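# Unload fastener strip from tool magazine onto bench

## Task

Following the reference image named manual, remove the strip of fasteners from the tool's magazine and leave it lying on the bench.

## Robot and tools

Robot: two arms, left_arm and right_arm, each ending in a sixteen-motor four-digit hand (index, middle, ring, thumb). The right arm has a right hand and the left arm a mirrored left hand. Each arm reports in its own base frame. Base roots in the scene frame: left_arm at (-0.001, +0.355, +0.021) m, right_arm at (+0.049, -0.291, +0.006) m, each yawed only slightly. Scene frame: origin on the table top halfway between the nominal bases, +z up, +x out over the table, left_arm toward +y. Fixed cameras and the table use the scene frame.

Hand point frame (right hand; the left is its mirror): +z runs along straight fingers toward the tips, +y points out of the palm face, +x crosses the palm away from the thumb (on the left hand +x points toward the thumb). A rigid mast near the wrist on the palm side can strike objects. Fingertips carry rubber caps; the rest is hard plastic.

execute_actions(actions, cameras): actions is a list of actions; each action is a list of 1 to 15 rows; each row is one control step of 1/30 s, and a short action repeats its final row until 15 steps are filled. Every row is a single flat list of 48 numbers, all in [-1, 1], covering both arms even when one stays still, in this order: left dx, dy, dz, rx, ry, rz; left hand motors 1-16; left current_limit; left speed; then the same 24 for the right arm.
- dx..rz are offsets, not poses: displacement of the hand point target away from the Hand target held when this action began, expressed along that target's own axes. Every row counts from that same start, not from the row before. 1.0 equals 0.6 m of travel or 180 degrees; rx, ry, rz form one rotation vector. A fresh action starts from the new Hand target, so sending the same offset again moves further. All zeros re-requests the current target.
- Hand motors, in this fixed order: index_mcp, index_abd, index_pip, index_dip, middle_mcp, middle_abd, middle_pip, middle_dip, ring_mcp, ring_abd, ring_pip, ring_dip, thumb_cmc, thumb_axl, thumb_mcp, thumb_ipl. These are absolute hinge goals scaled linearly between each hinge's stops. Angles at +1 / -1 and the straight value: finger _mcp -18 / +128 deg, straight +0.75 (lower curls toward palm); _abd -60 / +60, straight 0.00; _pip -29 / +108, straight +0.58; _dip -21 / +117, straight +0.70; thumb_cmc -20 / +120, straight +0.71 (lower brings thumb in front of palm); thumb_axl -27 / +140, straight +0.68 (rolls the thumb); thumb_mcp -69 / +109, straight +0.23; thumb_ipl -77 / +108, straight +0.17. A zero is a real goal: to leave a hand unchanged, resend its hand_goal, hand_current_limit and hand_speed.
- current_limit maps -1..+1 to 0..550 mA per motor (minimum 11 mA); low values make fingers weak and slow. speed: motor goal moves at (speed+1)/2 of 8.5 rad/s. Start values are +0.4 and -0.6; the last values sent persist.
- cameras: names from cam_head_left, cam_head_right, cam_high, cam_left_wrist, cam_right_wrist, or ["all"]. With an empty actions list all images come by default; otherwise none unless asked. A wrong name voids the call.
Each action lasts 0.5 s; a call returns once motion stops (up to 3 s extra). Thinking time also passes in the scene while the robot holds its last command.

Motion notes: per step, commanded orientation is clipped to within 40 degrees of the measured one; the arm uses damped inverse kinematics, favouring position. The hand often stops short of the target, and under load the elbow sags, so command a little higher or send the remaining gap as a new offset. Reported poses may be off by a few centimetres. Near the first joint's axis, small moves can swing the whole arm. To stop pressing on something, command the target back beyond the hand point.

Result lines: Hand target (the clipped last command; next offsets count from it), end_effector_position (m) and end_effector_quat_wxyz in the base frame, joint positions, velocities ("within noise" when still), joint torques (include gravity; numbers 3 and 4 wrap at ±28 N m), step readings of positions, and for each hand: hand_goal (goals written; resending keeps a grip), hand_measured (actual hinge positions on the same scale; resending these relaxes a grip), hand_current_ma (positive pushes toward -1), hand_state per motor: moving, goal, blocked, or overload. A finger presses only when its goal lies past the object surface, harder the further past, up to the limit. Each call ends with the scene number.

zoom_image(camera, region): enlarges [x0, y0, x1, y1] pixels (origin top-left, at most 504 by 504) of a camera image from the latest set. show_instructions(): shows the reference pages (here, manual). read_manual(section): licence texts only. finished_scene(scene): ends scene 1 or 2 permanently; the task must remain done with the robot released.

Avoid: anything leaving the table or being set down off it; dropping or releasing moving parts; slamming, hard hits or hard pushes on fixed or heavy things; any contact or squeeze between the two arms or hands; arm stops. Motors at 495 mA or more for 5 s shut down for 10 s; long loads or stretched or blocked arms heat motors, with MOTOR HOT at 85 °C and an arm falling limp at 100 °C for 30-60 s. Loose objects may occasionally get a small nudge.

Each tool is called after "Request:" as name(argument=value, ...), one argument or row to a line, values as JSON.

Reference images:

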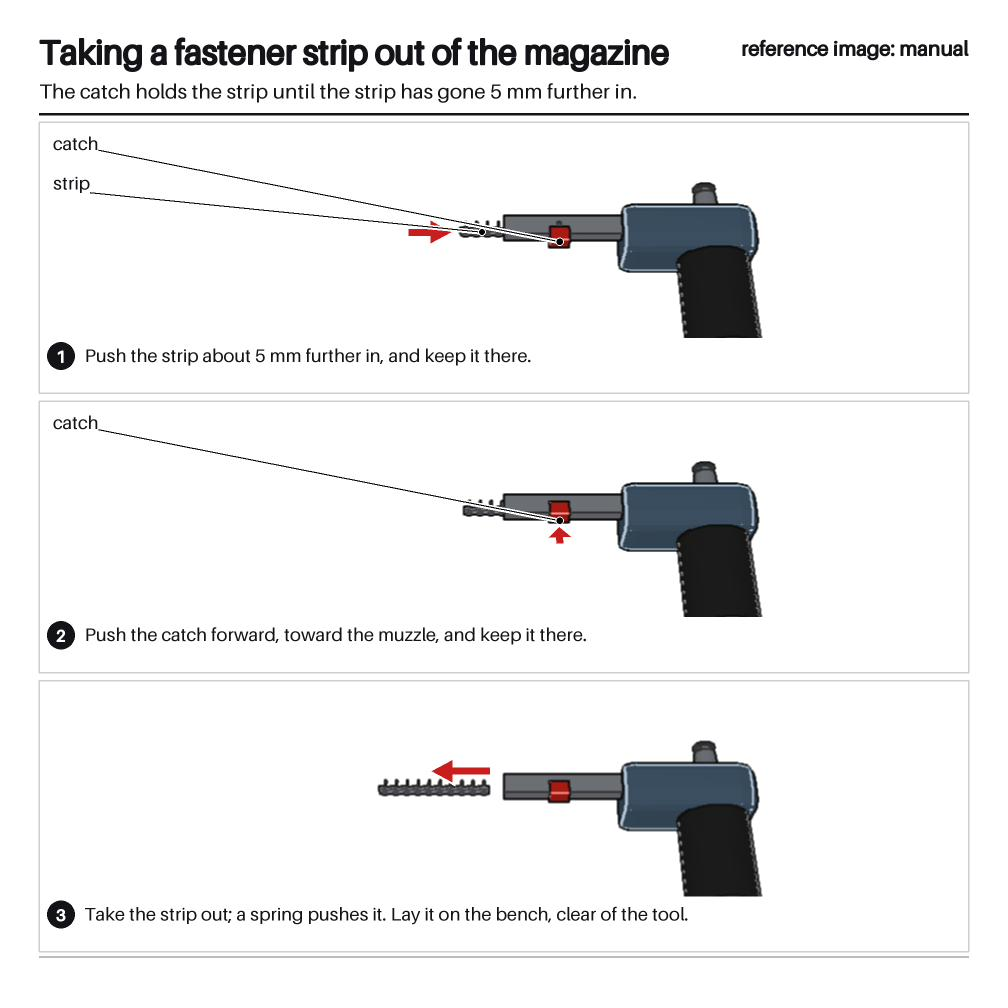

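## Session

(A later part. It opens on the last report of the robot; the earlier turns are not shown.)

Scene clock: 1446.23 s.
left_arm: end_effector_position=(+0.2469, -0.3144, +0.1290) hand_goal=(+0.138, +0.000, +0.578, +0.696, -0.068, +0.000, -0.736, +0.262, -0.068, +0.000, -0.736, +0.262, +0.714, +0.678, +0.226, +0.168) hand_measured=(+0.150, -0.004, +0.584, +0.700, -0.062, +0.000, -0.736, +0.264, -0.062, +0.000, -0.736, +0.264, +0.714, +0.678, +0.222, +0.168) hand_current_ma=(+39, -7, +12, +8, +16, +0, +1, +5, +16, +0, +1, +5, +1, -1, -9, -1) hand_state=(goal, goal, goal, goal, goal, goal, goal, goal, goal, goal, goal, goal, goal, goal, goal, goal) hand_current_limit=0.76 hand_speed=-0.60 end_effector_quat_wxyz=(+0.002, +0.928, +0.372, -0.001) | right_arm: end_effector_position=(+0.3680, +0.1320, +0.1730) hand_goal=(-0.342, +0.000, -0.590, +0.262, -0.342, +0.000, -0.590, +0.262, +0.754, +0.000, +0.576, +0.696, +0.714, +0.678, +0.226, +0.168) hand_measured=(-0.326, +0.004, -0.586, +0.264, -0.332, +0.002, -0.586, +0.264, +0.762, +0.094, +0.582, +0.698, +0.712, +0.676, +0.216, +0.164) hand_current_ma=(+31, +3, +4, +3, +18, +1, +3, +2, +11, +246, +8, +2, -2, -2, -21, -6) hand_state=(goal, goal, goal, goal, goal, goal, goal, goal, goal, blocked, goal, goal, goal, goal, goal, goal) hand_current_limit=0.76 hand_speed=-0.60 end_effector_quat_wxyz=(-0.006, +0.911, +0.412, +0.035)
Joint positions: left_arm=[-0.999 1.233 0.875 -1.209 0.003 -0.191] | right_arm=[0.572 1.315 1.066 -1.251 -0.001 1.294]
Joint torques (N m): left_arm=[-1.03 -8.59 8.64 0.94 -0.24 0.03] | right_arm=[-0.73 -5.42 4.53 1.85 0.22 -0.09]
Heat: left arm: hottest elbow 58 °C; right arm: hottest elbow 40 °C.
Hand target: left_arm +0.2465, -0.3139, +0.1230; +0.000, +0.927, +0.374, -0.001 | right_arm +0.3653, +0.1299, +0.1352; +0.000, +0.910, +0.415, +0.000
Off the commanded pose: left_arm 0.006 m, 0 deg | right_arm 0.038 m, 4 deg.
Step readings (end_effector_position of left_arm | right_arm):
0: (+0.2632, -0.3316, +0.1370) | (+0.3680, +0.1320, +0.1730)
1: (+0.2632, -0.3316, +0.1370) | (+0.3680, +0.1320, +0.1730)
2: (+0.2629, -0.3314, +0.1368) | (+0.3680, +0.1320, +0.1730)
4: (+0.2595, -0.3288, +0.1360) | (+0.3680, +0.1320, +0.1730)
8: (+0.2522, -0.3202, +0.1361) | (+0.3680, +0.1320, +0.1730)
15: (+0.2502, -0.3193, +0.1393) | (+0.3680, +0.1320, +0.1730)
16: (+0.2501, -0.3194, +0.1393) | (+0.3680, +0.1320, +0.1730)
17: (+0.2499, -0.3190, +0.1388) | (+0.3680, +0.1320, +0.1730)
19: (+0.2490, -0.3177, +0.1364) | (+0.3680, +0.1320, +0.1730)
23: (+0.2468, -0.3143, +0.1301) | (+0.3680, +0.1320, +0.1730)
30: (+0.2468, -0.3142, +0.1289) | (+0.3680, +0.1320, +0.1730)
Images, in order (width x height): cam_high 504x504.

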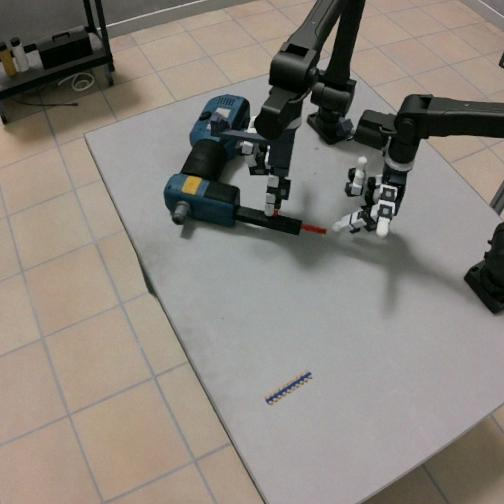

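Request:
execute_actions(
  actions=[
    [[0,0.03,0,0,0,0,0.137,0,0.577,0.696,-0.068,0,-0.737,0.261,-0.068,0,-0.737,0.261,0.714,0.678,0.226,0.168,0.76,-0.6,0,0,0,0,0,0,-0.342,0,-0.591,0.261,-0.342,0,-0.591,0.261,0.754,0,0.576,0.696,0.714,0.678,0.226,0.168,0.76,-0.6]],
    [[0,0.018,-0.012,0,0,0,0.137,0,0.577,0.696,-0.068,0,-0.737,0.261,-0.068,0,-0.737,0.261,0.714,0.678,0.226,0.168,0.76,-0.6,0,0,0,0,0,0,-0.342,0,-0.591,0.261,-0.342,0,-0.591,0.261,0.754,0,0.576,0.696,0.714,0.678,0.226,0.168,0.76,-0.6]],
  ],
  cameras=["cam_high"],
)

Request:
zoom_image(
  camera="cam_high",
  region=[290, 190, 370, 270],
)

Scene clock: 1456.03 s.
left_arm: end_effector_position=(+0.2527, -0.3209, +0.1155) hand_goal=(+0.138, +0.000, +0.578, +0.696, -0.068, +0.000, -0.736, +0.262, -0.068, +0.000, -0.736, +0.262, +0.714, +0.678, +0.226, +0.168) hand_measured=(+0.150, -0.004, +0.584, +0.700, -0.062, +0.000, -0.736, +0.264, -0.062, +0.000, -0.736, +0.264, +0.714, +0.678, +0.222, +0.168) hand_current_ma=(+39, -7, +12, +8, +16, +0, +1, +5, +16, +0, +1, +5, +1, -1, -9, -1) hand_state=(goal, goal, goal, goal, goal, goal, goal, goal, goal, goal, goal, goal, goal, goal, goal, goal) hand_current_limit=0.76 hand_speed=-0.60 end_effector_quat_wxyz=(-0.014, +0.927, +0.374, -0.004) | right_arm: end_effector_position=(+0.3680, +0.1320, +0.1730) hand_goal=(-0.342, +0.000, -0.590, +0.262, -0.342, +0.000, -0.590, +0.262, +0.754, +0.000, +0.576, +0.696, +0.714, +0.678, +0.226, +0.168) hand_measured=(-0.326, +0.004, -0.586, +0.264, -0.332, +0.002, -0.586, +0.264, +0.762, +0.094, +0.582, +0.698, +0.712, +0.676, +0.216, +0.164) hand_current_ma=(+31, +3, +4, +3, +18, +1, +3, +2, +11, +246, +8, +2, -2, -2, -21, -6) hand_state=(goal, goal, goal, goal, goal, goal, goal, goal, goal, blocked, goal, goal, goal, goal, goal, goal) hand_current_limit=0.76 hand_speed=-0.60 end_effector_quat_wxyz=(-0.006, +0.911, +0.412, +0.035)
Joint positions: left_arm=[-0.996 1.292 0.894 -1.203 0.003 -0.191] | right_arm=[0.572 1.315 1.066 -1.251 -0.001 1.294]
Joint torques (N m): left_arm=[0.26 -8.59 13.15 0.17 -0.25 0.16] | right_arm=[-0.67 -5.07 4.6 1.76 0.21 -0.11]
Heat: left arm: hottest elbow 58 °C; right arm: hottest elbow 40 °C.
Hand target: left_arm +0.2666, -0.3347, +0.1303; +0.000, +0.927, +0.375, -0.001 | right_arm +0.3653, +0.1299, +0.1352; +0.000, +0.910, +0.415, +0.000
Off the commanded pose: left_arm 0.024 m, 2 deg | right_arm 0.038 m, 4 deg.
Step readings (end_effector_position of left_arm | right_arm):
0: (+0.2469, -0.3144, +0.1290) | (+0.3680, +0.1320, +0.1730)
1: (+0.2469, -0.3144, +0.1290) | (+0.3680, +0.1320, +0.1730)
2: (+0.2469, -0.3144, +0.1287) | (+0.3680, +0.1320, +0.1730)
4: (+0.2472, -0.3149, +0.1264) | (+0.3680, +0.1320, +0.1730)
8: (+0.2476, -0.3155, +0.1171) | (+0.3680, +0.1320, +0.1730)
15: (+0.2476, -0.3155, +0.1126) | (+0.3680, +0.1320, +0.1730)
16: (+0.2476, -0.3155, +0.1126) | (+0.3680, +0.1320, +0.1730)
17: (+0.2476, -0.3155, +0.1126) | (+0.3680, +0.1320, +0.1730)
19: (+0.2480, -0.3155, +0.1123) | (+0.3680, +0.1320, +0.1730)
23: (+0.2505, -0.3183, +0.1131) | (+0.3680, +0.1320, +0.1730)
30: (+0.2527, -0.3209, +0.1155) | (+0.3680, +0.1320, +0.1730)
Images, in order (width x height): cam_high 504x504.

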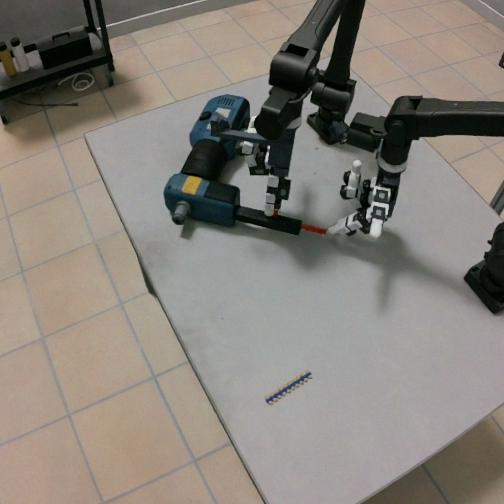

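Scaled by 6.300 from the camera's 504x504 image, which has a finer 720x720 frame.

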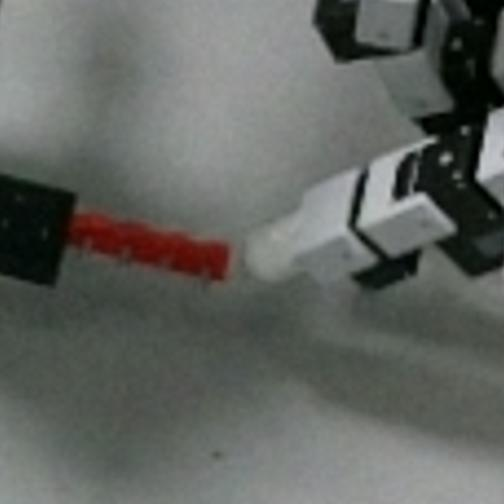

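Request:
execute_actions(
  actions=[
    [[0.014,0.005,0,0,0,0,0.137,0,0.577,0.696,-0.068,0,-0.737,0.261,-0.068,0,-0.737,0.261,0.714,0.678,0.226,0.168,0.76,-0.6,0,0,0,0,0,0,-0.342,0,-0.591,0.261,-0.342,0,-0.591,0.261,0.754,0,0.576,0.696,0.714,0.678,0.226,0.168,0.76,-0.6]],
  ],
  cameras=["cam_high"],
)

Request:
zoom_image(
  camera="cam_high",
  region=[290, 190, 370, 270],
)

Scene clock: 1469.43 s.
left_arm: end_effector_position=(+0.2611, -0.3149, +0.1141) hand_goal=(+0.138, +0.000, +0.578, +0.696, -0.068, +0.000, -0.736, +0.262, -0.068, +0.000, -0.736, +0.262, +0.714, +0.678, +0.226, +0.168) hand_measured=(+0.150, -0.004, +0.584, +0.700, -0.062, +0.000, -0.736, +0.264, -0.062, +0.000, -0.736, +0.264, +0.714, +0.678, +0.222, +0.168) hand_current_ma=(+39, -6, +12, +8, +16, +0, +1, +5, +16, +0, +1, +5, +1, -1, -9, -1) hand_state=(goal, goal, goal, goal, goal, goal, goal, goal, goal, goal, goal, goal, goal, goal, goal, goal) hand_current_limit=0.76 hand_speed=-0.60 end_effector_quat_wxyz=(-0.016, +0.926, +0.378, -0.004) | right_arm: end_effector_position=(+0.3680, +0.1320, +0.1730) hand_goal=(-0.342, +0.000, -0.590, +0.262, -0.342, +0.000, -0.590, +0.262, +0.754, +0.000, +0.576, +0.696, +0.714, +0.678, +0.226, +0.168) hand_measured=(-0.326, +0.004, -0.586, +0.264, -0.332, +0.002, -0.586, +0.264, +0.762, +0.094, +0.582, +0.698, +0.712, +0.676, +0.216, +0.164) hand_current_ma=(+31, +3, +4, +3, +18, +1, +3, +2, +11, +246, +8, +2, -2, -2, -21, -6) hand_state=(goal, goal, goal, goal, goal, goal, goal, goal, goal, blocked, goal, goal, goal, goal, goal, goal) hand_current_limit=0.76 hand_speed=-0.60 end_effector_quat_wxyz=(-0.006, +0.911, +0.412, +0.035)
Joint positions: left_arm=[-0.967 1.295 0.894 -1.203 0.001 -0.172] | right_arm=[0.572 1.315 1.066 -1.251 -0.001 1.294]
Joint torques (N m): left_arm=[-0.03 -8.7 13.44 0.16 -0.19 0.23] | right_arm=[-0.67 -5.36 4.45 1.73 0.24 -0.1]
Heat: left arm: hottest elbow 62 °C; right arm: hottest elbow 39 °C.
Hand target: left_arm +0.2748, -0.3310, +0.1303; +0.000, +0.927, +0.374, -0.001 | right_arm +0.3653, +0.1299, +0.1352; +0.000, +0.910, +0.415, +0.000
Off the commanded pose: left_arm 0.027 m, 2 deg | right_arm 0.038 m, 4 deg.
Step readings (end_effector_position of left_arm | right_arm):
0: (+0.2527, -0.3209, +0.1155) | (+0.3680, +0.1320, +0.1730)
1: (+0.2527, -0.3209, +0.1155) | (+0.3680, +0.1320, +0.1730)
2: (+0.2530, -0.3208, +0.1155) | (+0.3680, +0.1320, +0.1730)
4: (+0.2546, -0.3196, +0.1152) | (+0.3680, +0.1320, +0.1730)
8: (+0.2594, -0.3160, +0.1145) | (+0.3680, +0.1320, +0.1730)
15: (+0.2612, -0.3148, +0.1141) | (+0.3680, +0.1320, +0.1730)
Images, in order (width x height): cam_high 504x504.

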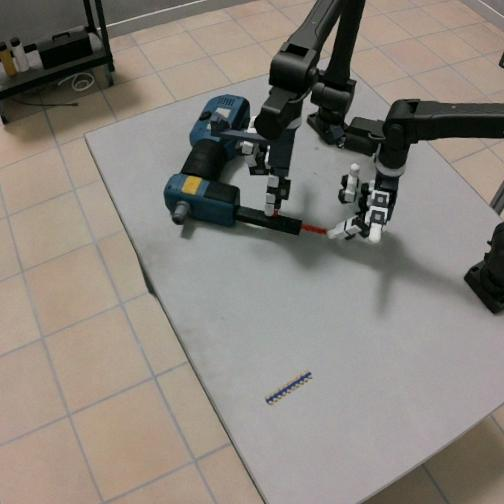

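Scaled by 6.300 from the camera's 504x504 image, which has a finer 720x720 frame.

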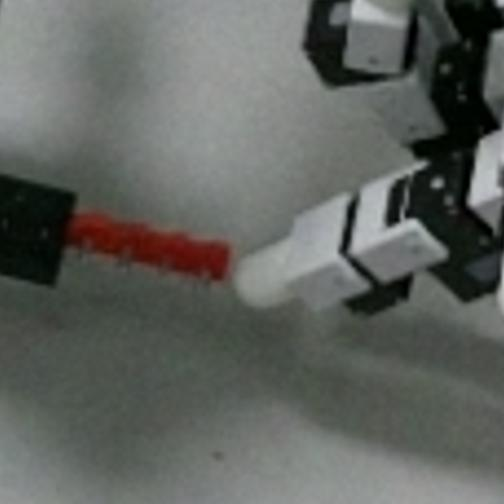

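Request:
execute_actions(
  actions=[
    [[-0.003,0.016,-0.012,0,0,0,0.11,0,0.577,0.696,-0.068,0,-0.737,0.261,-0.068,0,-0.737,0.261,0.714,0.678,0.226,0.168,0.76,-0.6,0,0,0,0,0,0,-0.342,0,-0.591,0.261,-0.342,0,-0.591,0.261,0.754,0,0.576,0.696,0.714,0.678,0.226,0.168,0.76,-0.6]],
    [[-0.002,0.01,-0.01,0,0,0,0.06,0,0.56,0.68,-0.068,0,-0.737,0.261,-0.068,0,-0.737,0.261,0.714,0.678,0.226,0.168,0.76,-0.6,0,0,0,0,0,0,-0.342,0,-0.591,0.261,-0.342,0,-0.591,0.261,0.754,0,0.576,0.696,0.714,0.678,0.226,0.168,0.76,-0.6]],
  ],
  cameras=["cam_high"],
)

Request:
zoom_image(
  camera="cam_high",
  region=[290, 190, 370, 270],
)

Scene clock: 1478.43 s.
left_arm: end_effector_position=(+0.2643, -0.3199, +0.1175) hand_goal=(+0.060, +0.000, +0.560, +0.680, -0.068, +0.000, -0.736, +0.262, -0.068, +0.000, -0.736, +0.262, +0.714, +0.678, +0.226, +0.168) hand_measured=(+0.136, -0.002, +0.594, +0.702, -0.062, +0.000, -0.736, +0.264, -0.062, +0.000, -0.736, +0.264, +0.714, +0.678, +0.222, +0.168) hand_current_ma=(+319, -4, +110, +71, +16, +0, +1, +5, +16, +0, +1, +5, +1, -1, -9, -1) hand_state=(blocked, goal, blocked, blocked, goal, goal, goal, goal, goal, goal, goal, goal, goal, goal, goal, goal) hand_current_limit=0.76 hand_speed=-0.60 end_effector_quat_wxyz=(-0.031, +0.925, +0.378, -0.008) | right_arm: end_effector_position=(+0.3680, +0.1320, +0.1730) hand_goal=(-0.342, +0.000, -0.590, +0.262, -0.342, +0.000, -0.590, +0.262, +0.754, +0.000, +0.576, +0.696, +0.714, +0.678, +0.226, +0.168) hand_measured=(-0.326, +0.004, -0.586, +0.264, -0.332, +0.002, -0.586, +0.264, +0.762, +0.094, +0.582, +0.698, +0.712, +0.676, +0.216, +0.164) hand_current_ma=(+31, +3, +4, +3, +18, +1, +3, +2, +11, +246, +8, +2, -2, -2, -21, -6) hand_state=(goal, goal, goal, goal, goal, goal, goal, goal, goal, blocked, goal, goal, goal, goal, goal, goal) hand_current_limit=0.76 hand_speed=-0.60 end_effector_quat_wxyz=(-0.006, +0.911, +0.412, +0.035)
Joint positions: left_arm=[-0.967 1.326 0.938 -1.247 0.002 -0.171] | right_arm=[0.572 1.315 1.066 -1.251 -0.001 1.294]
Joint torques (N m): left_arm=[-0.21 -9.58 14.84 0.4 -0.21 0.19] | right_arm=[-0.32 -5.36 4.52 1.76 0.23 -0.07]
Heat: left arm: hottest elbow 64 °C; right arm: hottest elbow 39 °C.
Hand target: left_arm +0.2834, -0.3442, +0.1433; +0.000, +0.927, +0.375, -0.001 | right_arm +0.3653, +0.1299, +0.1352; +0.000, +0.910, +0.415, +0.000
Off the commanded pose: left_arm 0.040 m, 4 deg | right_arm 0.038 m, 4 deg.
Step readings (end_effector_position of left_arm | right_arm):
0: (+0.2611, -0.3149, +0.1141) | (+0.3680, +0.1320, +0.1730)
1: (+0.2612, -0.3151, +0.1143) | (+0.3680, +0.1320, +0.1730)
2: (+0.2614, -0.3153, +0.1144) | (+0.3680, +0.1320, +0.1730)
4: (+0.2624, -0.3168, +0.1156) | (+0.3680, +0.1320, +0.1730)
8: (+0.2636, -0.3186, +0.1163) | (+0.3680, +0.1320, +0.1730)
15: (+0.2638, -0.3188, +0.1162) | (+0.3680, +0.1320, +0.1730)
16: (+0.2638, -0.3189, +0.1163) | (+0.3680, +0.1320, +0.1730)
17: (+0.2638, -0.3189, +0.1165) | (+0.3680, +0.1320, +0.1730)
19: (+0.2639, -0.3189, +0.1171) | (+0.3680, +0.1320, +0.1730)
23: (+0.2641, -0.3196, +0.1174) | (+0.3680, +0.1320, +0.1730)
30: (+0.2644, -0.3199, +0.1177) | (+0.3680, +0.1320, +0.1730)
Images, in order (width x height): cam_high 504x504.

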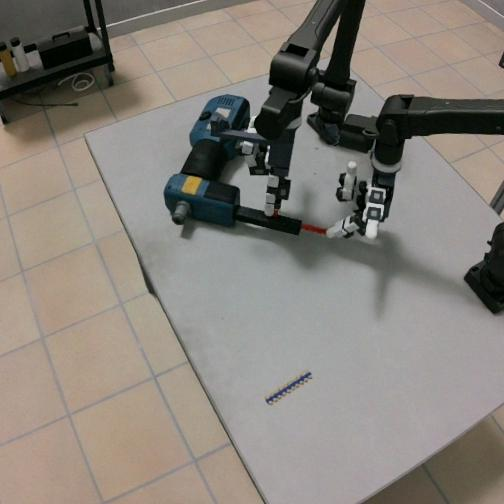

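Scaled by 6.300 from the camera's 504x504 image, which has a finer 720x720 frame.

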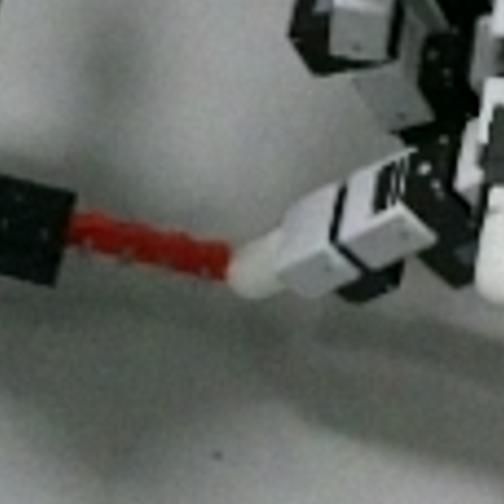

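Request:
execute_actions(
  actions=[
    [[-0.002,0.014,-0.01,0,0,0,0.02,0,0.54,0.66,-0.068,0,-0.737,0.261,-0.068,0,-0.737,0.261,0.714,0.678,0.226,0.168,0.78,-0.6,0,0,0,0,0,0,-0.342,0,-0.591,0.261,-0.342,0,-0.591,0.261,0.754,0,0.576,0.696,0.714,0.678,0.226,0.168,0.76,-0.6]],
    [[-0.002,0.014,-0.01,0,0,0,0.0,0,0.52,0.64,-0.068,0,-0.737,0.261,-0.068,0,-0.737,0.261,0.714,0.678,0.226,0.168,0.78,-0.6,0,0,0,0,0,0,-0.342,0,-0.591,0.261,-0.342,0,-0.591,0.261,0.754,0,0.576,0.696,0.714,0.678,0.226,0.168,0.76,-0.6]],
  ],
  cameras=["cam_high"],
)

Request:
zoom_image(
  camera="cam_high",
  region=[290, 190, 370, 270],
)

Request:
zoom_image(
  camera="cam_high",
  region=[240, 150, 320, 230],
)

Scene clock: 1490.77 s.
left_arm: end_effector_position=(+0.2663, -0.3235, +0.1194) hand_goal=(+0.000, +0.000, +0.520, +0.640, -0.068, +0.000, -0.736, +0.262, -0.068, +0.000, -0.736, +0.262, +0.714, +0.678, +0.226, +0.168) hand_measured=(+0.136, +0.002, +0.594, +0.696, -0.062, +0.000, -0.736, +0.264, -0.062, +0.000, -0.736, +0.264, +0.714, +0.678, +0.222, +0.168) hand_current_ma=(+490, +3, +279, +205, +16, +0, +1, +5, +16, +0, +1, +5, +1, -1, -9, -1) hand_state=(blocked, goal, blocked, blocked, goal, goal, goal, goal, goal, goal, goal, goal, goal, goal, goal, goal) hand_current_limit=0.78 hand_speed=-0.60 end_effector_quat_wxyz=(-0.050, +0.925, +0.377, -0.013) | right_arm: end_effector_position=(+0.3680, +0.1320, +0.1730) hand_goal=(-0.342, +0.000, -0.590, +0.262, -0.342, +0.000, -0.590, +0.262, +0.754, +0.000, +0.576, +0.696, +0.714, +0.678, +0.226, +0.168) hand_measured=(-0.326, +0.004, -0.586, +0.264, -0.332, +0.002, -0.586, +0.264, +0.762, +0.094, +0.582, +0.698, +0.712, +0.676, +0.216, +0.164) hand_current_ma=(+31, +3, +4, +3, +18, +1, +3, +2, +11, +246, +8, +2, -2, -2, -21, -6) hand_state=(goal, goal, goal, goal, goal, goal, goal, goal, goal, blocked, goal, goal, goal, goal, goal, goal) hand_current_limit=0.76 hand_speed=-0.60 end_effector_quat_wxyz=(-0.006, +0.911, +0.412, +0.035)
Joint positions: left_arm=[-0.967 1.359 0.981 -1.296 0.004 -0.171] | right_arm=[0.572 1.315 1.066 -1.251 -0.001 1.294]
Joint torques (N m): left_arm=[-0.26 -10.52 16.28 0.94 -0.33 0.2] | right_arm=[-0.85 -5.07 4.6 1.69 0.2 -0.08]
Heat: left arm: hottest elbow 67 °C; right arm: hottest elbow 39 °C.
Hand target: left_arm +0.2934, -0.3580, +0.1554; +0.000, +0.927, +0.375, -0.001 | right_arm +0.3653, +0.1299, +0.1352; +0.000, +0.910, +0.415, +0.000
Off the commanded pose: left_arm 0.057 m, 6 deg | right_arm 0.038 m, 4 deg.
Step readings (end_effector_position of left_arm | right_arm):
0: (+0.2643, -0.3199, +0.1175) | (+0.3680, +0.1320, +0.1730)
1: (+0.2643, -0.3199, +0.1175) | (+0.3680, +0.1320, +0.1730)
2: (+0.2644, -0.3200, +0.1178) | (+0.3680, +0.1320, +0.1730)
4: (+0.2648, -0.3206, +0.1184) | (+0.3680, +0.1320, +0.1730)
8: (+0.2652, -0.3214, +0.1184) | (+0.3680, +0.1320, +0.1730)
15: (+0.2653, -0.3217, +0.1186) | (+0.3680, +0.1320, +0.1730)
16: (+0.2653, -0.3216, +0.1186) | (+0.3680, +0.1320, +0.1730)
17: (+0.2654, -0.3218, +0.1188) | (+0.3680, +0.1320, +0.1730)
19: (+0.2657, -0.3224, +0.1191) | (+0.3680, +0.1320, +0.1730)
23: (+0.2662, -0.3232, +0.1193) | (+0.3680, +0.1320, +0.1730)
30: (+0.2663, -0.3234, +0.1193) | (+0.3680, +0.1320, +0.1730)
Images, in order (width x height): cam_high 504x504.

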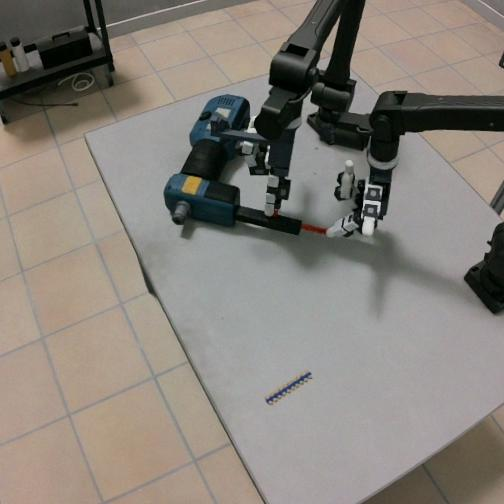

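Scaled by 6.300 from the camera's 504x504 image, which has a finer 720x720 frame.

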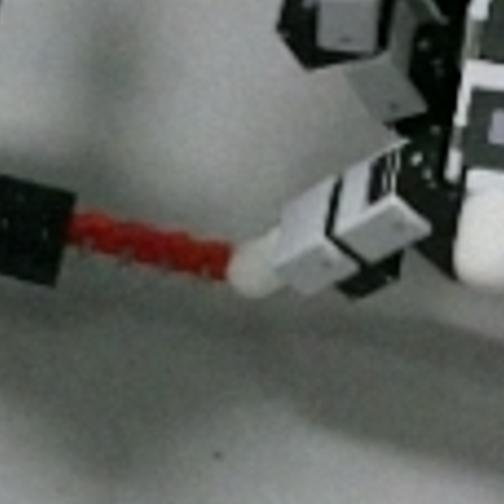

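Scaled by 6.300 from the camera's 504x504 image, which has a finer 720x720 frame.

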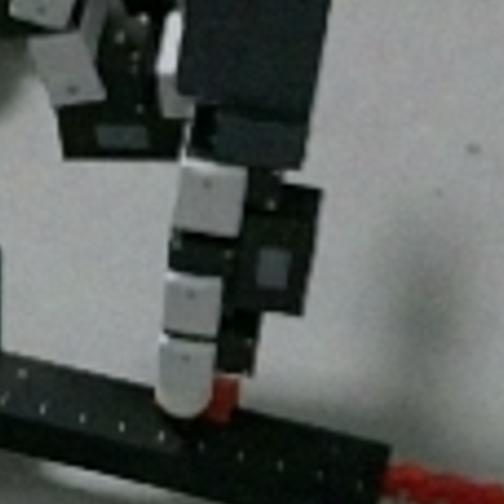

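Request:
execute_actions(
  actions=[
    [[0.005,-0.074,0.02,0,0,0,0.137,0,0.577,0.696,-0.068,0,-0.737,0.261,-0.068,0,-0.737,0.261,0.714,0.678,0.226,0.168,0.7,-0.6,0,0,0,0,0,0,-0.342,0,-0.591,0.261,-0.342,0,-0.591,0.261,0.754,0,0.576,0.696,0.714,0.678,0.226,0.168,0.76,-0.6]],
    [[0.005,-0.074,0.02,0,0,0,0.0,0,0.577,0.696,-0.068,0,-0.737,0.261,-0.068,0,-0.737,0.261,0.714,0.678,0.226,0.168,0.7,-0.6,0,0,0,0,0,0,-0.342,0,-0.591,0.261,-0.342,0,-0.591,0.261,0.754,0,0.576,0.696,0.714,0.678,0.226,0.168,0.76,-0.6]],
    [[0.002,-0.015,0.06,0,0,0,-0.315,0,0.577,0.696,-0.068,0,-0.737,0.261,-0.068,0,-0.737,0.261,0.714,0.678,0.226,0.168,0.7,-0.6,0,0,0,0,0,0,-0.342,0,-0.591,0.261,-0.342,0,-0.591,0.261,0.754,0,0.576,0.696,0.714,0.678,0.226,0.168,0.76,-0.6]],
  ],
  cameras=["cam_high","cam_head_left"],
)

Request:
zoom_image(
  camera="cam_high",
  region=[290, 170, 390, 270],
)

Scene clock: 1538.20 s.
left_arm: end_effector_position=(+0.2325, -0.2810, +0.1014) hand_goal=(-0.314, +0.000, +0.578, +0.696, -0.068, +0.000, -0.736, +0.262, -0.068, +0.000, -0.736, +0.262, +0.714, +0.678, +0.226, +0.168) hand_measured=(-0.292, +0.002, +0.582, +0.700, -0.062, +0.000, -0.736, +0.264, -0.062, +0.000, -0.736, +0.264, +0.714, +0.678, +0.222, +0.168) hand_current_ma=(+74, +3, +10, +8, +16, +0, +1, +5, +16, +0, +1, +5, +0, -1, -9, -1) hand_state=(blocked, goal, goal, goal, goal, goal, goal, goal, goal, goal, goal, goal, goal, goal, goal, goal) hand_current_limit=0.70 hand_speed=-0.60 end_effector_quat_wxyz=(+0.003, +0.928, +0.373, -0.001) | right_arm: end_effector_position=(+0.3680, +0.1320, +0.1730) hand_goal=(-0.342, +0.000, -0.590, +0.262, -0.342, +0.000, -0.590, +0.262, +0.754, +0.000, +0.576, +0.696, +0.714, +0.678, +0.226, +0.168) hand_measured=(-0.326, +0.004, -0.586, +0.264, -0.332, +0.002, -0.586, +0.264, +0.762, +0.094, +0.582, +0.698, +0.712, +0.676, +0.216, +0.164) hand_current_ma=(+31, +3, +4, +3, +18, +1, +3, +2, +11, +246, +8, +2, -2, -2, -21, -6) hand_state=(goal, goal, goal, goal, goal, goal, goal, goal, goal, blocked, goal, goal, goal, goal, goal, goal) hand_current_limit=0.76 hand_speed=-0.60 end_effector_quat_wxyz=(-0.006, +0.911, +0.412, +0.035)
Joint positions: left_arm=[-0.978 1.162 0.74 -1.145 0.003 -0.171] | right_arm=[0.572 1.315 1.066 -1.251 -0.001 1.294]
Joint torques (N m): left_arm=[-1.9 -6.59 8.65 1.02 -0.25 -0.02] | right_arm=[-0.21 -5.42 4.57 1.89 0.22 -0.07]
Heat: left arm: hottest elbow 67 °C; right arm: hottest elbow 39 °C.
Hand target: left_arm +0.2306, -0.2826, +0.0955; +0.000, +0.927, +0.375, -0.001 | right_arm +0.3653, +0.1299, +0.1352; +0.000, +0.910, +0.415, +0.000
Off the commanded pose: left_arm 0.006 m, 0 deg | right_arm 0.038 m, 4 deg.
Step readings (end_effector_position of left_arm | right_arm):
0: (+0.2663, -0.3235, +0.1194) | (+0.3680, +0.1320, +0.1730)
1: (+0.2663, -0.3235, +0.1194) | (+0.3680, +0.1320, +0.1730)
2: (+0.2663, -0.3235, +0.1197) | (+0.3680, +0.1320, +0.1730)
4: (+0.2672, -0.3248, +0.1243) | (+0.3680, +0.1320, +0.1730)
8: (+0.2667, -0.3239, +0.1406) | (+0.3680, +0.1320, +0.1730)
15: (+0.2676, -0.3252, +0.1527) | (+0.3680, +0.1320, +0.1730)
16: (+0.2672, -0.3245, +0.1515) | (+0.3680, +0.1320, +0.1730)
17: (+0.2661, -0.3230, +0.1495) | (+0.3680, +0.1320, +0.1730)
19: (+0.2599, -0.3142, +0.1422) | (+0.3680, +0.1320, +0.1730)
23: (+0.2438, -0.2924, +0.1298) | (+0.3680, +0.1320, +0.1730)
30: (+0.2392, -0.2895, +0.1330) | (+0.3680, +0.1320, +0.1730)
31: (+0.2391, -0.2895, +0.1329) | (+0.3680, +0.1320, +0.1730)
32: (+0.2392, -0.2896, +0.1317) | (+0.3680, +0.1320, +0.1730)
34: (+0.2387, -0.2891, +0.1247) | (+0.3680, +0.1320, +0.1730)
38: (+0.2324, -0.2801, +0.1055) | (+0.3680, +0.1320, +0.1730)
45: (+0.2321, -0.2804, +0.1012) | (+0.3680, +0.1320, +0.1730)
Images, in order (width x height): cam_head_left 504x504, cam_high 504x504.

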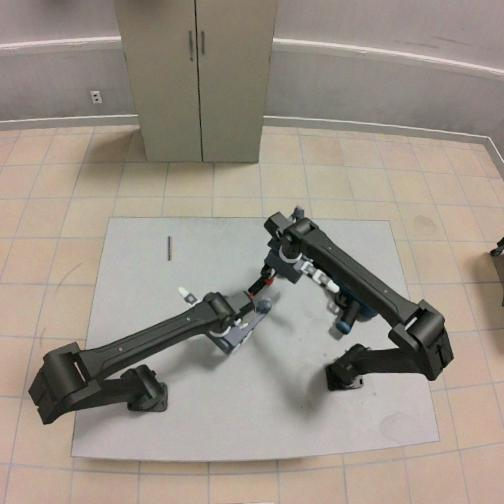

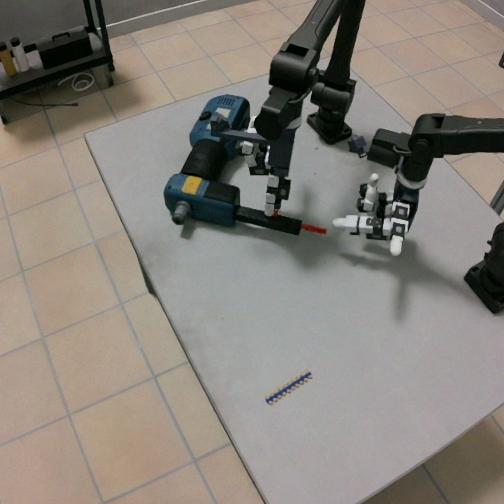

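Scaled by 5.040 from the camera's 504x504 image, which has a finer 720x720 frame.

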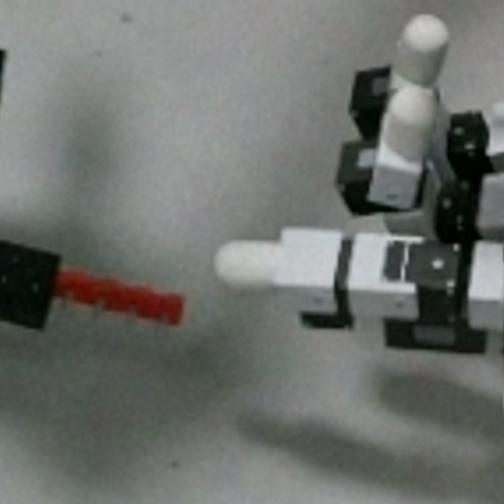

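Request:
execute_actions(
  actions=[
    [[0,-0.004,0.045,0,0,0,-0.315,0,0.577,0.696,-0.068,0,-0.737,0.261,-0.068,0,-0.737,0.261,0.714,0.678,0.226,0.168,0.7,-0.6,0,0,0,0,0,0,-0.342,0,-0.591,0.261,-0.342,0,-0.591,0.261,0.754,0,0.576,0.696,0.714,0.678,0.226,0.168,0.76,-0.6]],
    [[0,-0.004,0.035,0,0,0,-0.315,0,0.577,0.696,-0.068,0,-0.737,0.261,-0.068,0,-0.737,0.261,0.714,0.678,0.226,0.168,0.7,-0.6,0,0,0,0,0,0,-0.342,0,-0.591,0.261,-0.342,0,-0.591,0.261,0.754,0,0.576,0.696,0.714,0.678,0.226,0.168,0.76,-0.6]],
  ],
  cameras=["cam_high"],
)

Request:
zoom_image(
  camera="cam_high",
  region=[290, 190, 370, 270],
)

Scene clock: 1555.70 s.
left_arm: end_effector_position=(+0.2298, -0.2788, +0.0536) hand_goal=(-0.314, +0.000, +0.578, +0.696, -0.068, +0.000, -0.736, +0.262, -0.068, +0.000, -0.736, +0.262, +0.714, +0.678, +0.226, +0.168) hand_measured=(-0.294, +0.002, +0.582, +0.700, -0.062, +0.000, -0.736, +0.264, -0.062, +0.000, -0.736, +0.264, +0.714, +0.678, +0.222, +0.168) hand_current_ma=(+67, +3, +10, +8, +16, +0, +1, +5, +16, +0, +1, +5, +0, -1, -9, -1) hand_state=(blocked, goal, goal, goal, goal, goal, goal, goal, goal, goal, goal, goal, goal, goal, goal, goal) hand_current_limit=0.70 hand_speed=-0.60 end_effector_quat_wxyz=(+0.003, +0.928, +0.373, -0.001) | right_arm: end_effector_position=(+0.3680, +0.1320, +0.1730) hand_goal=(-0.342, +0.000, -0.590, +0.262, -0.342, +0.000, -0.590, +0.262, +0.754, +0.000, +0.576, +0.696, +0.714, +0.678, +0.226, +0.168) hand_measured=(-0.326, +0.004, -0.586, +0.264, -0.332, +0.002, -0.586, +0.264, +0.762, +0.094, +0.582, +0.698, +0.712, +0.676, +0.216, +0.164) hand_current_ma=(+31, +3, +4, +3, +18, +1, +3, +2, +11, +246, +8, +2, -2, -2, -21, -6) hand_state=(goal, goal, goal, goal, goal, goal, goal, goal, goal, blocked, goal, goal, goal, goal, goal, goal) hand_current_limit=0.76 hand_speed=-0.60 end_effector_quat_wxyz=(-0.006, +0.911, +0.412, +0.035)
Joint positions: left_arm=[-0.981 1.229 0.649 -0.985 0.003 -0.174] | right_arm=[0.572 1.315 1.066 -1.251 -0.001 1.294]
Joint torques (N m): left_arm=[-1.79 -6.95 7.8 1.02 -0.25 -0.03] | right_arm=[-0.62 -5.36 4.52 1.68 0.21 -0.09]
Heat: left arm: hottest elbow 64 °C; right arm: hottest elbow 39 °C.
Hand target: left_arm +0.2271, -0.2793, +0.0475; +0.000, +0.927, +0.374, -0.001 | right_arm +0.3653, +0.1299, +0.1352; +0.000, +0.910, +0.415, +0.000
Off the commanded pose: left_arm 0.007 m, 0 deg | right_arm 0.038 m, 4 deg.
Step readings (end_effector_position of left_arm | right_arm):
0: (+0.2325, -0.2810, +0.1014) | (+0.3680, +0.1320, +0.1730)
1: (+0.2325, -0.2812, +0.1014) | (+0.3680, +0.1320, +0.1730)
2: (+0.2328, -0.2817, +0.1008) | (+0.3680, +0.1320, +0.1730)
4: (+0.2337, -0.2833, +0.0970) | (+0.3680, +0.1320, +0.1730)
8: (+0.2313, -0.2799, +0.0820) | (+0.3680, +0.1320, +0.1730)
15: (+0.2307, -0.2791, +0.0737) | (+0.3680, +0.1320, +0.1730)
16: (+0.2309, -0.2794, +0.0738) | (+0.3680, +0.1320, +0.1730)
17: (+0.2314, -0.2801, +0.0735) | (+0.3680, +0.1320, +0.1730)
19: (+0.2323, -0.2818, +0.0711) | (+0.3680, +0.1320, +0.1730)
23: (+0.2303, -0.2794, +0.0599) | (+0.3680, +0.1320, +0.1730)
30: (+0.2296, -0.2782, +0.0534) | (+0.3680, +0.1320, +0.1730)
Images, in order (width x height): cam_high 504x504.

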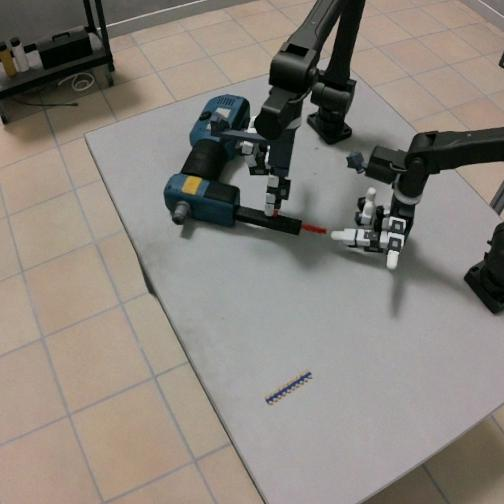

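Scaled by 6.300 from the camera's 504x504 image, which has a finer 720x720 frame.

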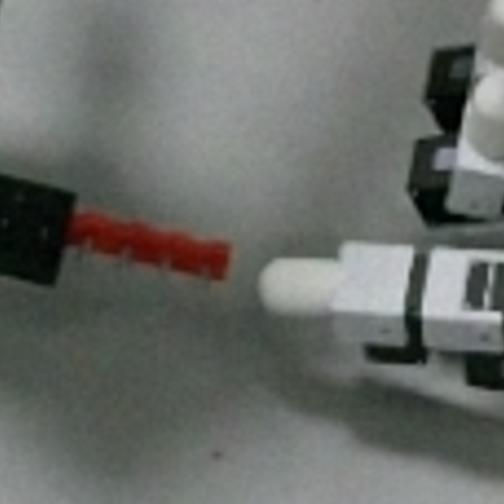

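Request:
execute_actions(
  actions=[],
  cameras=["cam_high","cam_left_wrist","cam_right_wrist","cam_head_left"],
)

Request:
zoom_image(
  camera="cam_high",
  region=[290, 190, 370, 270],
)

Scene clock: 1586.60 s.
left_arm: end_effector_position=(+0.2299, -0.2789, +0.0536) hand_goal=(-0.314, +0.000, +0.578, +0.696, -0.068, +0.000, -0.736, +0.262, -0.068, +0.000, -0.736, +0.262, +0.714, +0.678, +0.226, +0.168) hand_measured=(-0.294, +0.002, +0.582, +0.700, -0.062, +0.000, -0.736, +0.264, -0.062, +0.000, -0.736, +0.264, +0.714, +0.678, +0.222, +0.168) hand_current_ma=(+67, +3, +10, +8, +16, +0, +1, +5, +16, +0, +1, +5, +0, -1, -9, -1) hand_state=(blocked, goal, goal, goal, goal, goal, goal, goal, goal, goal, goal, goal, goal, goal, goal, goal) hand_current_limit=0.70 hand_speed=-0.60 end_effector_quat_wxyz=(+0.003, +0.928, +0.373, -0.001) | right_arm: end_effector_position=(+0.3680, +0.1320, +0.1730) hand_goal=(-0.342, +0.000, -0.590, +0.262, -0.342, +0.000, -0.590, +0.262, +0.754, +0.000, +0.576, +0.696, +0.714, +0.678, +0.226, +0.168) hand_measured=(-0.326, +0.004, -0.586, +0.264, -0.332, +0.002, -0.586, +0.264, +0.762, +0.094, +0.582, +0.698, +0.712, +0.676, +0.216, +0.164) hand_current_ma=(+31, +3, +4, +3, +18, +1, +3, +2, +11, +246, +8, +2, -2, -2, -21, -6) hand_state=(goal, goal, goal, goal, goal, goal, goal, goal, goal, blocked, goal, goal, goal, goal, goal, goal) hand_current_limit=0.76 hand_speed=-0.60 end_effector_quat_wxyz=(-0.006, +0.911, +0.412, +0.035)
Joint positions: left_arm=[-0.981 1.229 0.649 -0.985 0.003 -0.174] | right_arm=[0.572 1.315 1.066 -1.251 -0.001 1.294]
Joint velocities: within noise
Joint torques (N m): left_arm=[-1.73 -6.89 7.8 0.99 -0.24 -0.03] | right_arm=[-0.97 -5.07 4.59 1.87 0.21 -0.09]
Heat: left arm: hottest elbow 60 °C; right arm: hottest elbow 38 °C.
Hand target: left_arm +0.2271, -0.2793, +0.0476; +0.000, +0.927, +0.374, -0.001 | right_arm +0.3653, +0.1299, +0.1352; +0.000, +0.910, +0.415, +0.000
Off the commanded pose: left_arm 0.007 m, 0 deg | right_arm 0.038 m, 4 deg.
Images, in order (width x height): cam_head_left 504x504, cam_high 504x504, cam_left_wrist 504x504, cam_right_wrist 504x504.

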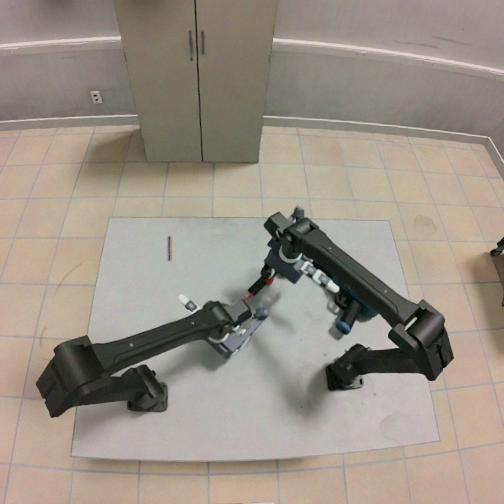

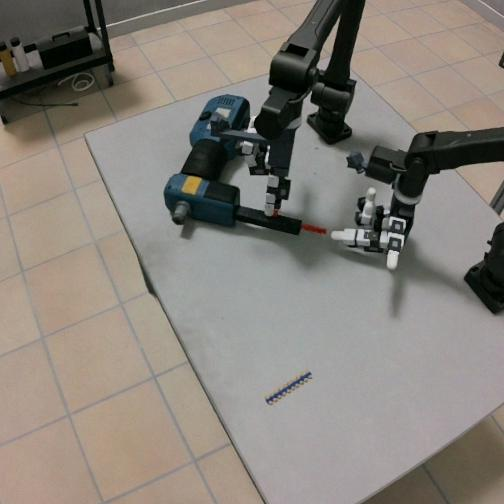

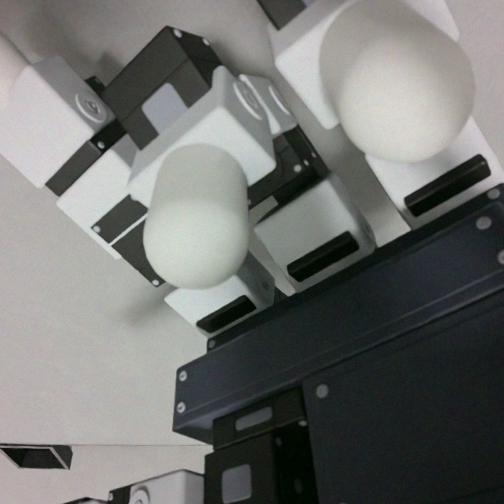

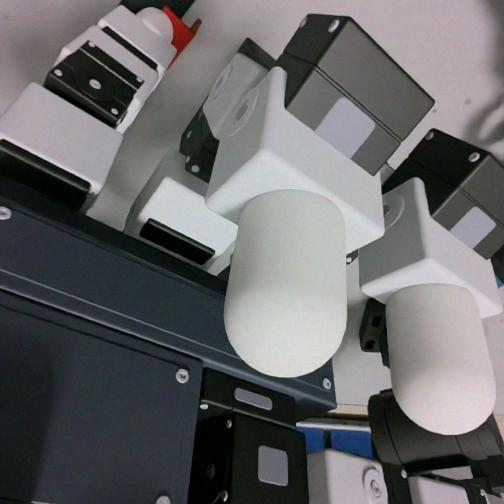

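Scaled by 6.300 from the camera's 504x504 image, which has a finer 720x720 frame.

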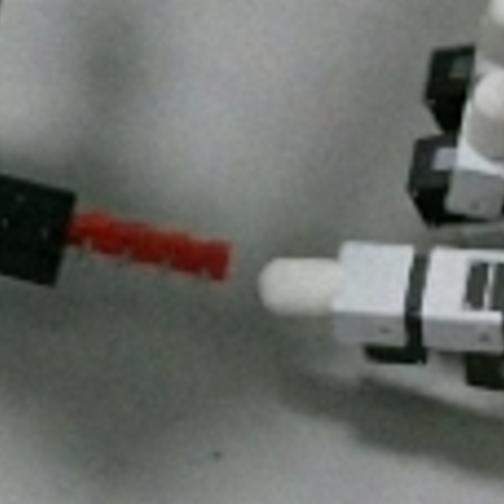

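Request:
execute_actions(
  actions=[
    [[-0.005,0.03,-0.02,0,0,0,-0.315,0,0.577,0.696,-0.068,0,-0.737,0.261,-0.068,0,-0.737,0.261,0.714,0.678,0.226,0.168,0.7,-0.6,0,0,0,0,0,0,-0.342,0,-0.591,0.261,-0.342,0,-0.591,0.261,0.754,0,0.576,0.696,0.714,0.678,0.226,0.168,0.76,-0.6]],
  ],
  cameras=["cam_high"],
)

Request:
zoom_image(
  camera="cam_high",
  region=[290, 190, 370, 270],
)

Scene clock: 1599.33 s.
left_arm: end_effector_position=(+0.2297, -0.2786, +0.0465) hand_goal=(-0.314, +0.000, +0.578, +0.696, -0.068, +0.000, -0.736, +0.262, -0.068, +0.000, -0.736, +0.262, +0.714, +0.678, +0.226, +0.168) hand_measured=(-0.294, +0.002, +0.582, +0.700, -0.062, +0.000, -0.736, +0.264, -0.062, +0.000, -0.736, +0.264, +0.714, +0.678, +0.222, +0.168) hand_current_ma=(+67, +3, +10, +8, +16, +0, +1, +5, +16, +0, +1, +5, +0, -1, -9, -1) hand_state=(blocked, goal, goal, goal, goal, goal, goal, goal, goal, goal, goal, goal, goal, goal, goal, goal) hand_current_limit=0.70 hand_speed=-0.60 end_effector_quat_wxyz=(-0.010, +0.928, +0.373, -0.004) | right_arm: end_effector_position=(+0.3680, +0.1320, +0.1730) hand_goal=(-0.342, +0.000, -0.590, +0.262, -0.342, +0.000, -0.590, +0.262, +0.754, +0.000, +0.576, +0.696, +0.714, +0.678, +0.226, +0.168) hand_measured=(-0.326, +0.004, -0.586, +0.264, -0.332, +0.002, -0.586, +0.264, +0.762, +0.094, +0.582, +0.698, +0.712, +0.676, +0.216, +0.164) hand_current_ma=(+31, +3, +4, +3, +18, +1, +3, +2, +11, +246, +8, +2, -2, -2, -21, -6) hand_state=(goal, goal, goal, goal, goal, goal, goal, goal, goal, blocked, goal, goal, goal, goal, goal, goal) hand_current_limit=0.76 hand_speed=-0.60 end_effector_quat_wxyz=(-0.006, +0.911, +0.412, +0.035)
Joint positions: left_arm=[-0.981 1.258 0.657 -0.992 0.003 -0.174] | right_arm=[0.572 1.315 1.066 -1.251 -0.001 1.294]
Joint torques (N m): left_arm=[-1.73 -7.3 11.82 -0.1 -0.23 -0.02] | right_arm=[-0.62 -5.42 4.55 1.88 0.19 -0.1]
Heat: left arm: hottest elbow 58 °C; right arm: hottest elbow 38 °C.
Hand target: left_arm +0.2374, -0.2943, +0.0594; +0.000, +0.927, +0.374, -0.001 | right_arm +0.3653, +0.1299, +0.1352; +0.000, +0.910, +0.415, +0.000
Off the commanded pose: left_arm 0.022 m, 1 deg | right_arm 0.038 m, 4 deg.
Step readings (end_effector_position of left_arm | right_arm):
0: (+0.2299, -0.2789, +0.0536) | (+0.3680, +0.1320, +0.1730)
1: (+0.2299, -0.2789, +0.0535) | (+0.3680, +0.1320, +0.1730)
2: (+0.2298, -0.2788, +0.0532) | (+0.3680, +0.1320, +0.1730)
4: (+0.2296, -0.2785, +0.0515) | (+0.3680, +0.1320, +0.1730)
8: (+0.2285, -0.2768, +0.0455) | (+0.3680, +0.1320, +0.1730)
15: (+0.2284, -0.2766, +0.0446) | (+0.3680, +0.1320, +0.1730)
Images, in order (width x height): cam_high 504x504.

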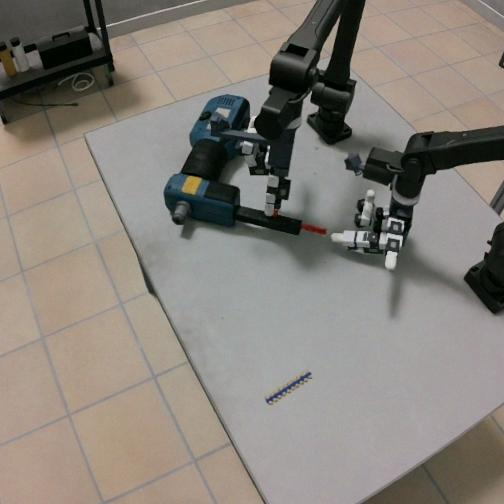

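Scaled by 6.300 from the camera's 504x504 image, which has a finer 720x720 frame.

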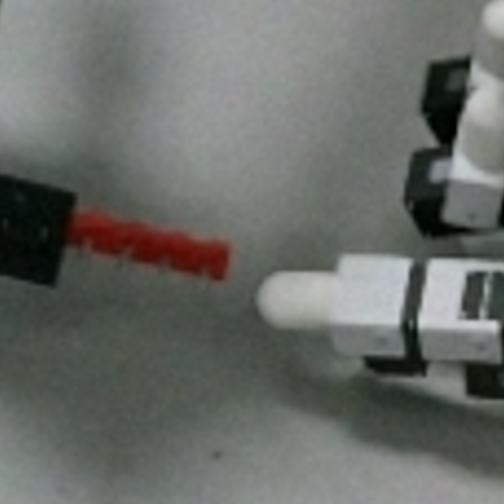

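Request:
execute_actions(
  actions=[
    [[-0.006,0.015,-0.016,0,0,0,-0.315,0,0.577,0.696,-0.068,0,-0.737,0.261,-0.068,0,-0.737,0.261,0.714,0.678,0.226,0.168,0.7,-0.6,0,0,0,0,0,0,-0.342,0,-0.591,0.261,-0.342,0,-0.591,0.261,0.754,0,0.576,0.696,0.714,0.678,0.226,0.168,0.76,-0.6]],
  ],
  cameras=["cam_high"],
)

Request:
zoom_image(
  camera="cam_high",
  region=[290, 190, 370, 270],
)

Scene clock: 1607.77 s.
left_arm: end_effector_position=(+0.2345, -0.2885, +0.0575) hand_goal=(-0.314, +0.000, +0.578, +0.696, -0.068, +0.000, -0.736, +0.262, -0.068, +0.000, -0.736, +0.262, +0.714, +0.678, +0.226, +0.168) hand_measured=(-0.294, +0.002, +0.582, +0.700, -0.062, +0.000, -0.736, +0.264, -0.062, +0.000, -0.736, +0.264, +0.714, +0.678, +0.222, +0.168) hand_current_ma=(+67, +3, +10, +8, +16, +0, +1, +5, +16, +0, +1, +5, +0, -1, -9, -1) hand_state=(blocked, goal, goal, goal, goal, goal, goal, goal, goal, goal, goal, goal, goal, goal, goal, goal) hand_current_limit=0.70 hand_speed=-0.60 end_effector_quat_wxyz=(-0.008, +0.928, +0.373, -0.003) | right_arm: end_effector_position=(+0.3680, +0.1320, +0.1730) hand_goal=(-0.342, +0.000, -0.590, +0.262, -0.342, +0.000, -0.590, +0.262, +0.754, +0.000, +0.576, +0.696, +0.714, +0.678, +0.226, +0.168) hand_measured=(-0.326, +0.004, -0.586, +0.264, -0.332, +0.002, -0.586, +0.264, +0.762, +0.094, +0.582, +0.698, +0.712, +0.676, +0.216, +0.164) hand_current_ma=(+31, +3, +4, +3, +18, +1, +3, +2, +11, +246, +8, +2, -2, -2, -21, -6) hand_state=(goal, goal, goal, goal, goal, goal, goal, goal, goal, blocked, goal, goal, goal, goal, goal, goal) hand_current_limit=0.76 hand_speed=-0.60 end_effector_quat_wxyz=(-0.006, +0.911, +0.412, +0.035)
Joint positions: left_arm=[-0.986 1.266 0.697 -1.02 0.003 -0.179] | right_arm=[0.572 1.315 1.066 -1.251 -0.001 1.294]
Joint torques (N m): left_arm=[-1.9 -7.36 11.92 -0.08 -0.24 -0.03] | right_arm=[-0.56 -5.66 4.55 1.76 0.25 -0.07]
Heat: left arm: hottest elbow 60 °C; right arm: hottest elbow 38 °C.
Hand target: left_arm +0.2412, -0.3033, +0.0691; +0.000, +0.927, +0.374, -0.001 | right_arm +0.3653, +0.1299, +0.1352; +0.000, +0.910, +0.415, +0.000
Off the commanded pose: left_arm 0.020 m, 1 deg | right_arm 0.038 m, 4 deg.
Step readings (end_effector_position of left_arm | right_arm):
0: (+0.2297, -0.2786, +0.0465) | (+0.3680, +0.1320, +0.1730)
1: (+0.2296, -0.2785, +0.0465) | (+0.3680, +0.1320, +0.1730)
2: (+0.2297, -0.2785, +0.0469) | (+0.3680, +0.1320, +0.1730)
4: (+0.2298, -0.2790, +0.0484) | (+0.3680, +0.1320, +0.1730)
8: (+0.2327, -0.2854, +0.0548) | (+0.3680, +0.1320, +0.1730)
15: (+0.2348, -0.2889, +0.0585) | (+0.3680, +0.1320, +0.1730)
Images, in order (width x height): cam_high 504x504.

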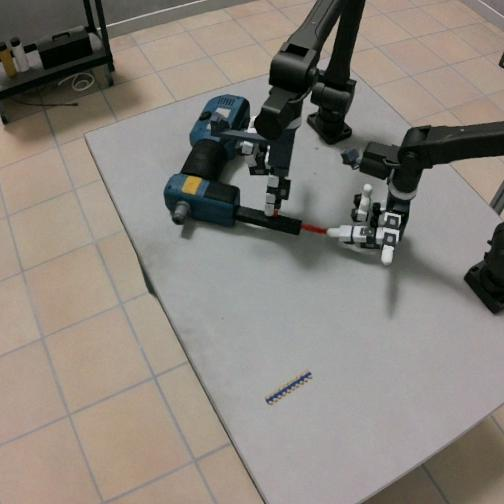

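Scaled by 6.300 from the camera's 504x504 image, which has a finer 720x720 frame.

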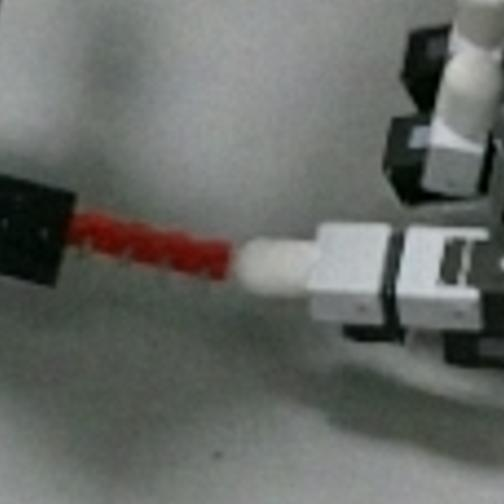

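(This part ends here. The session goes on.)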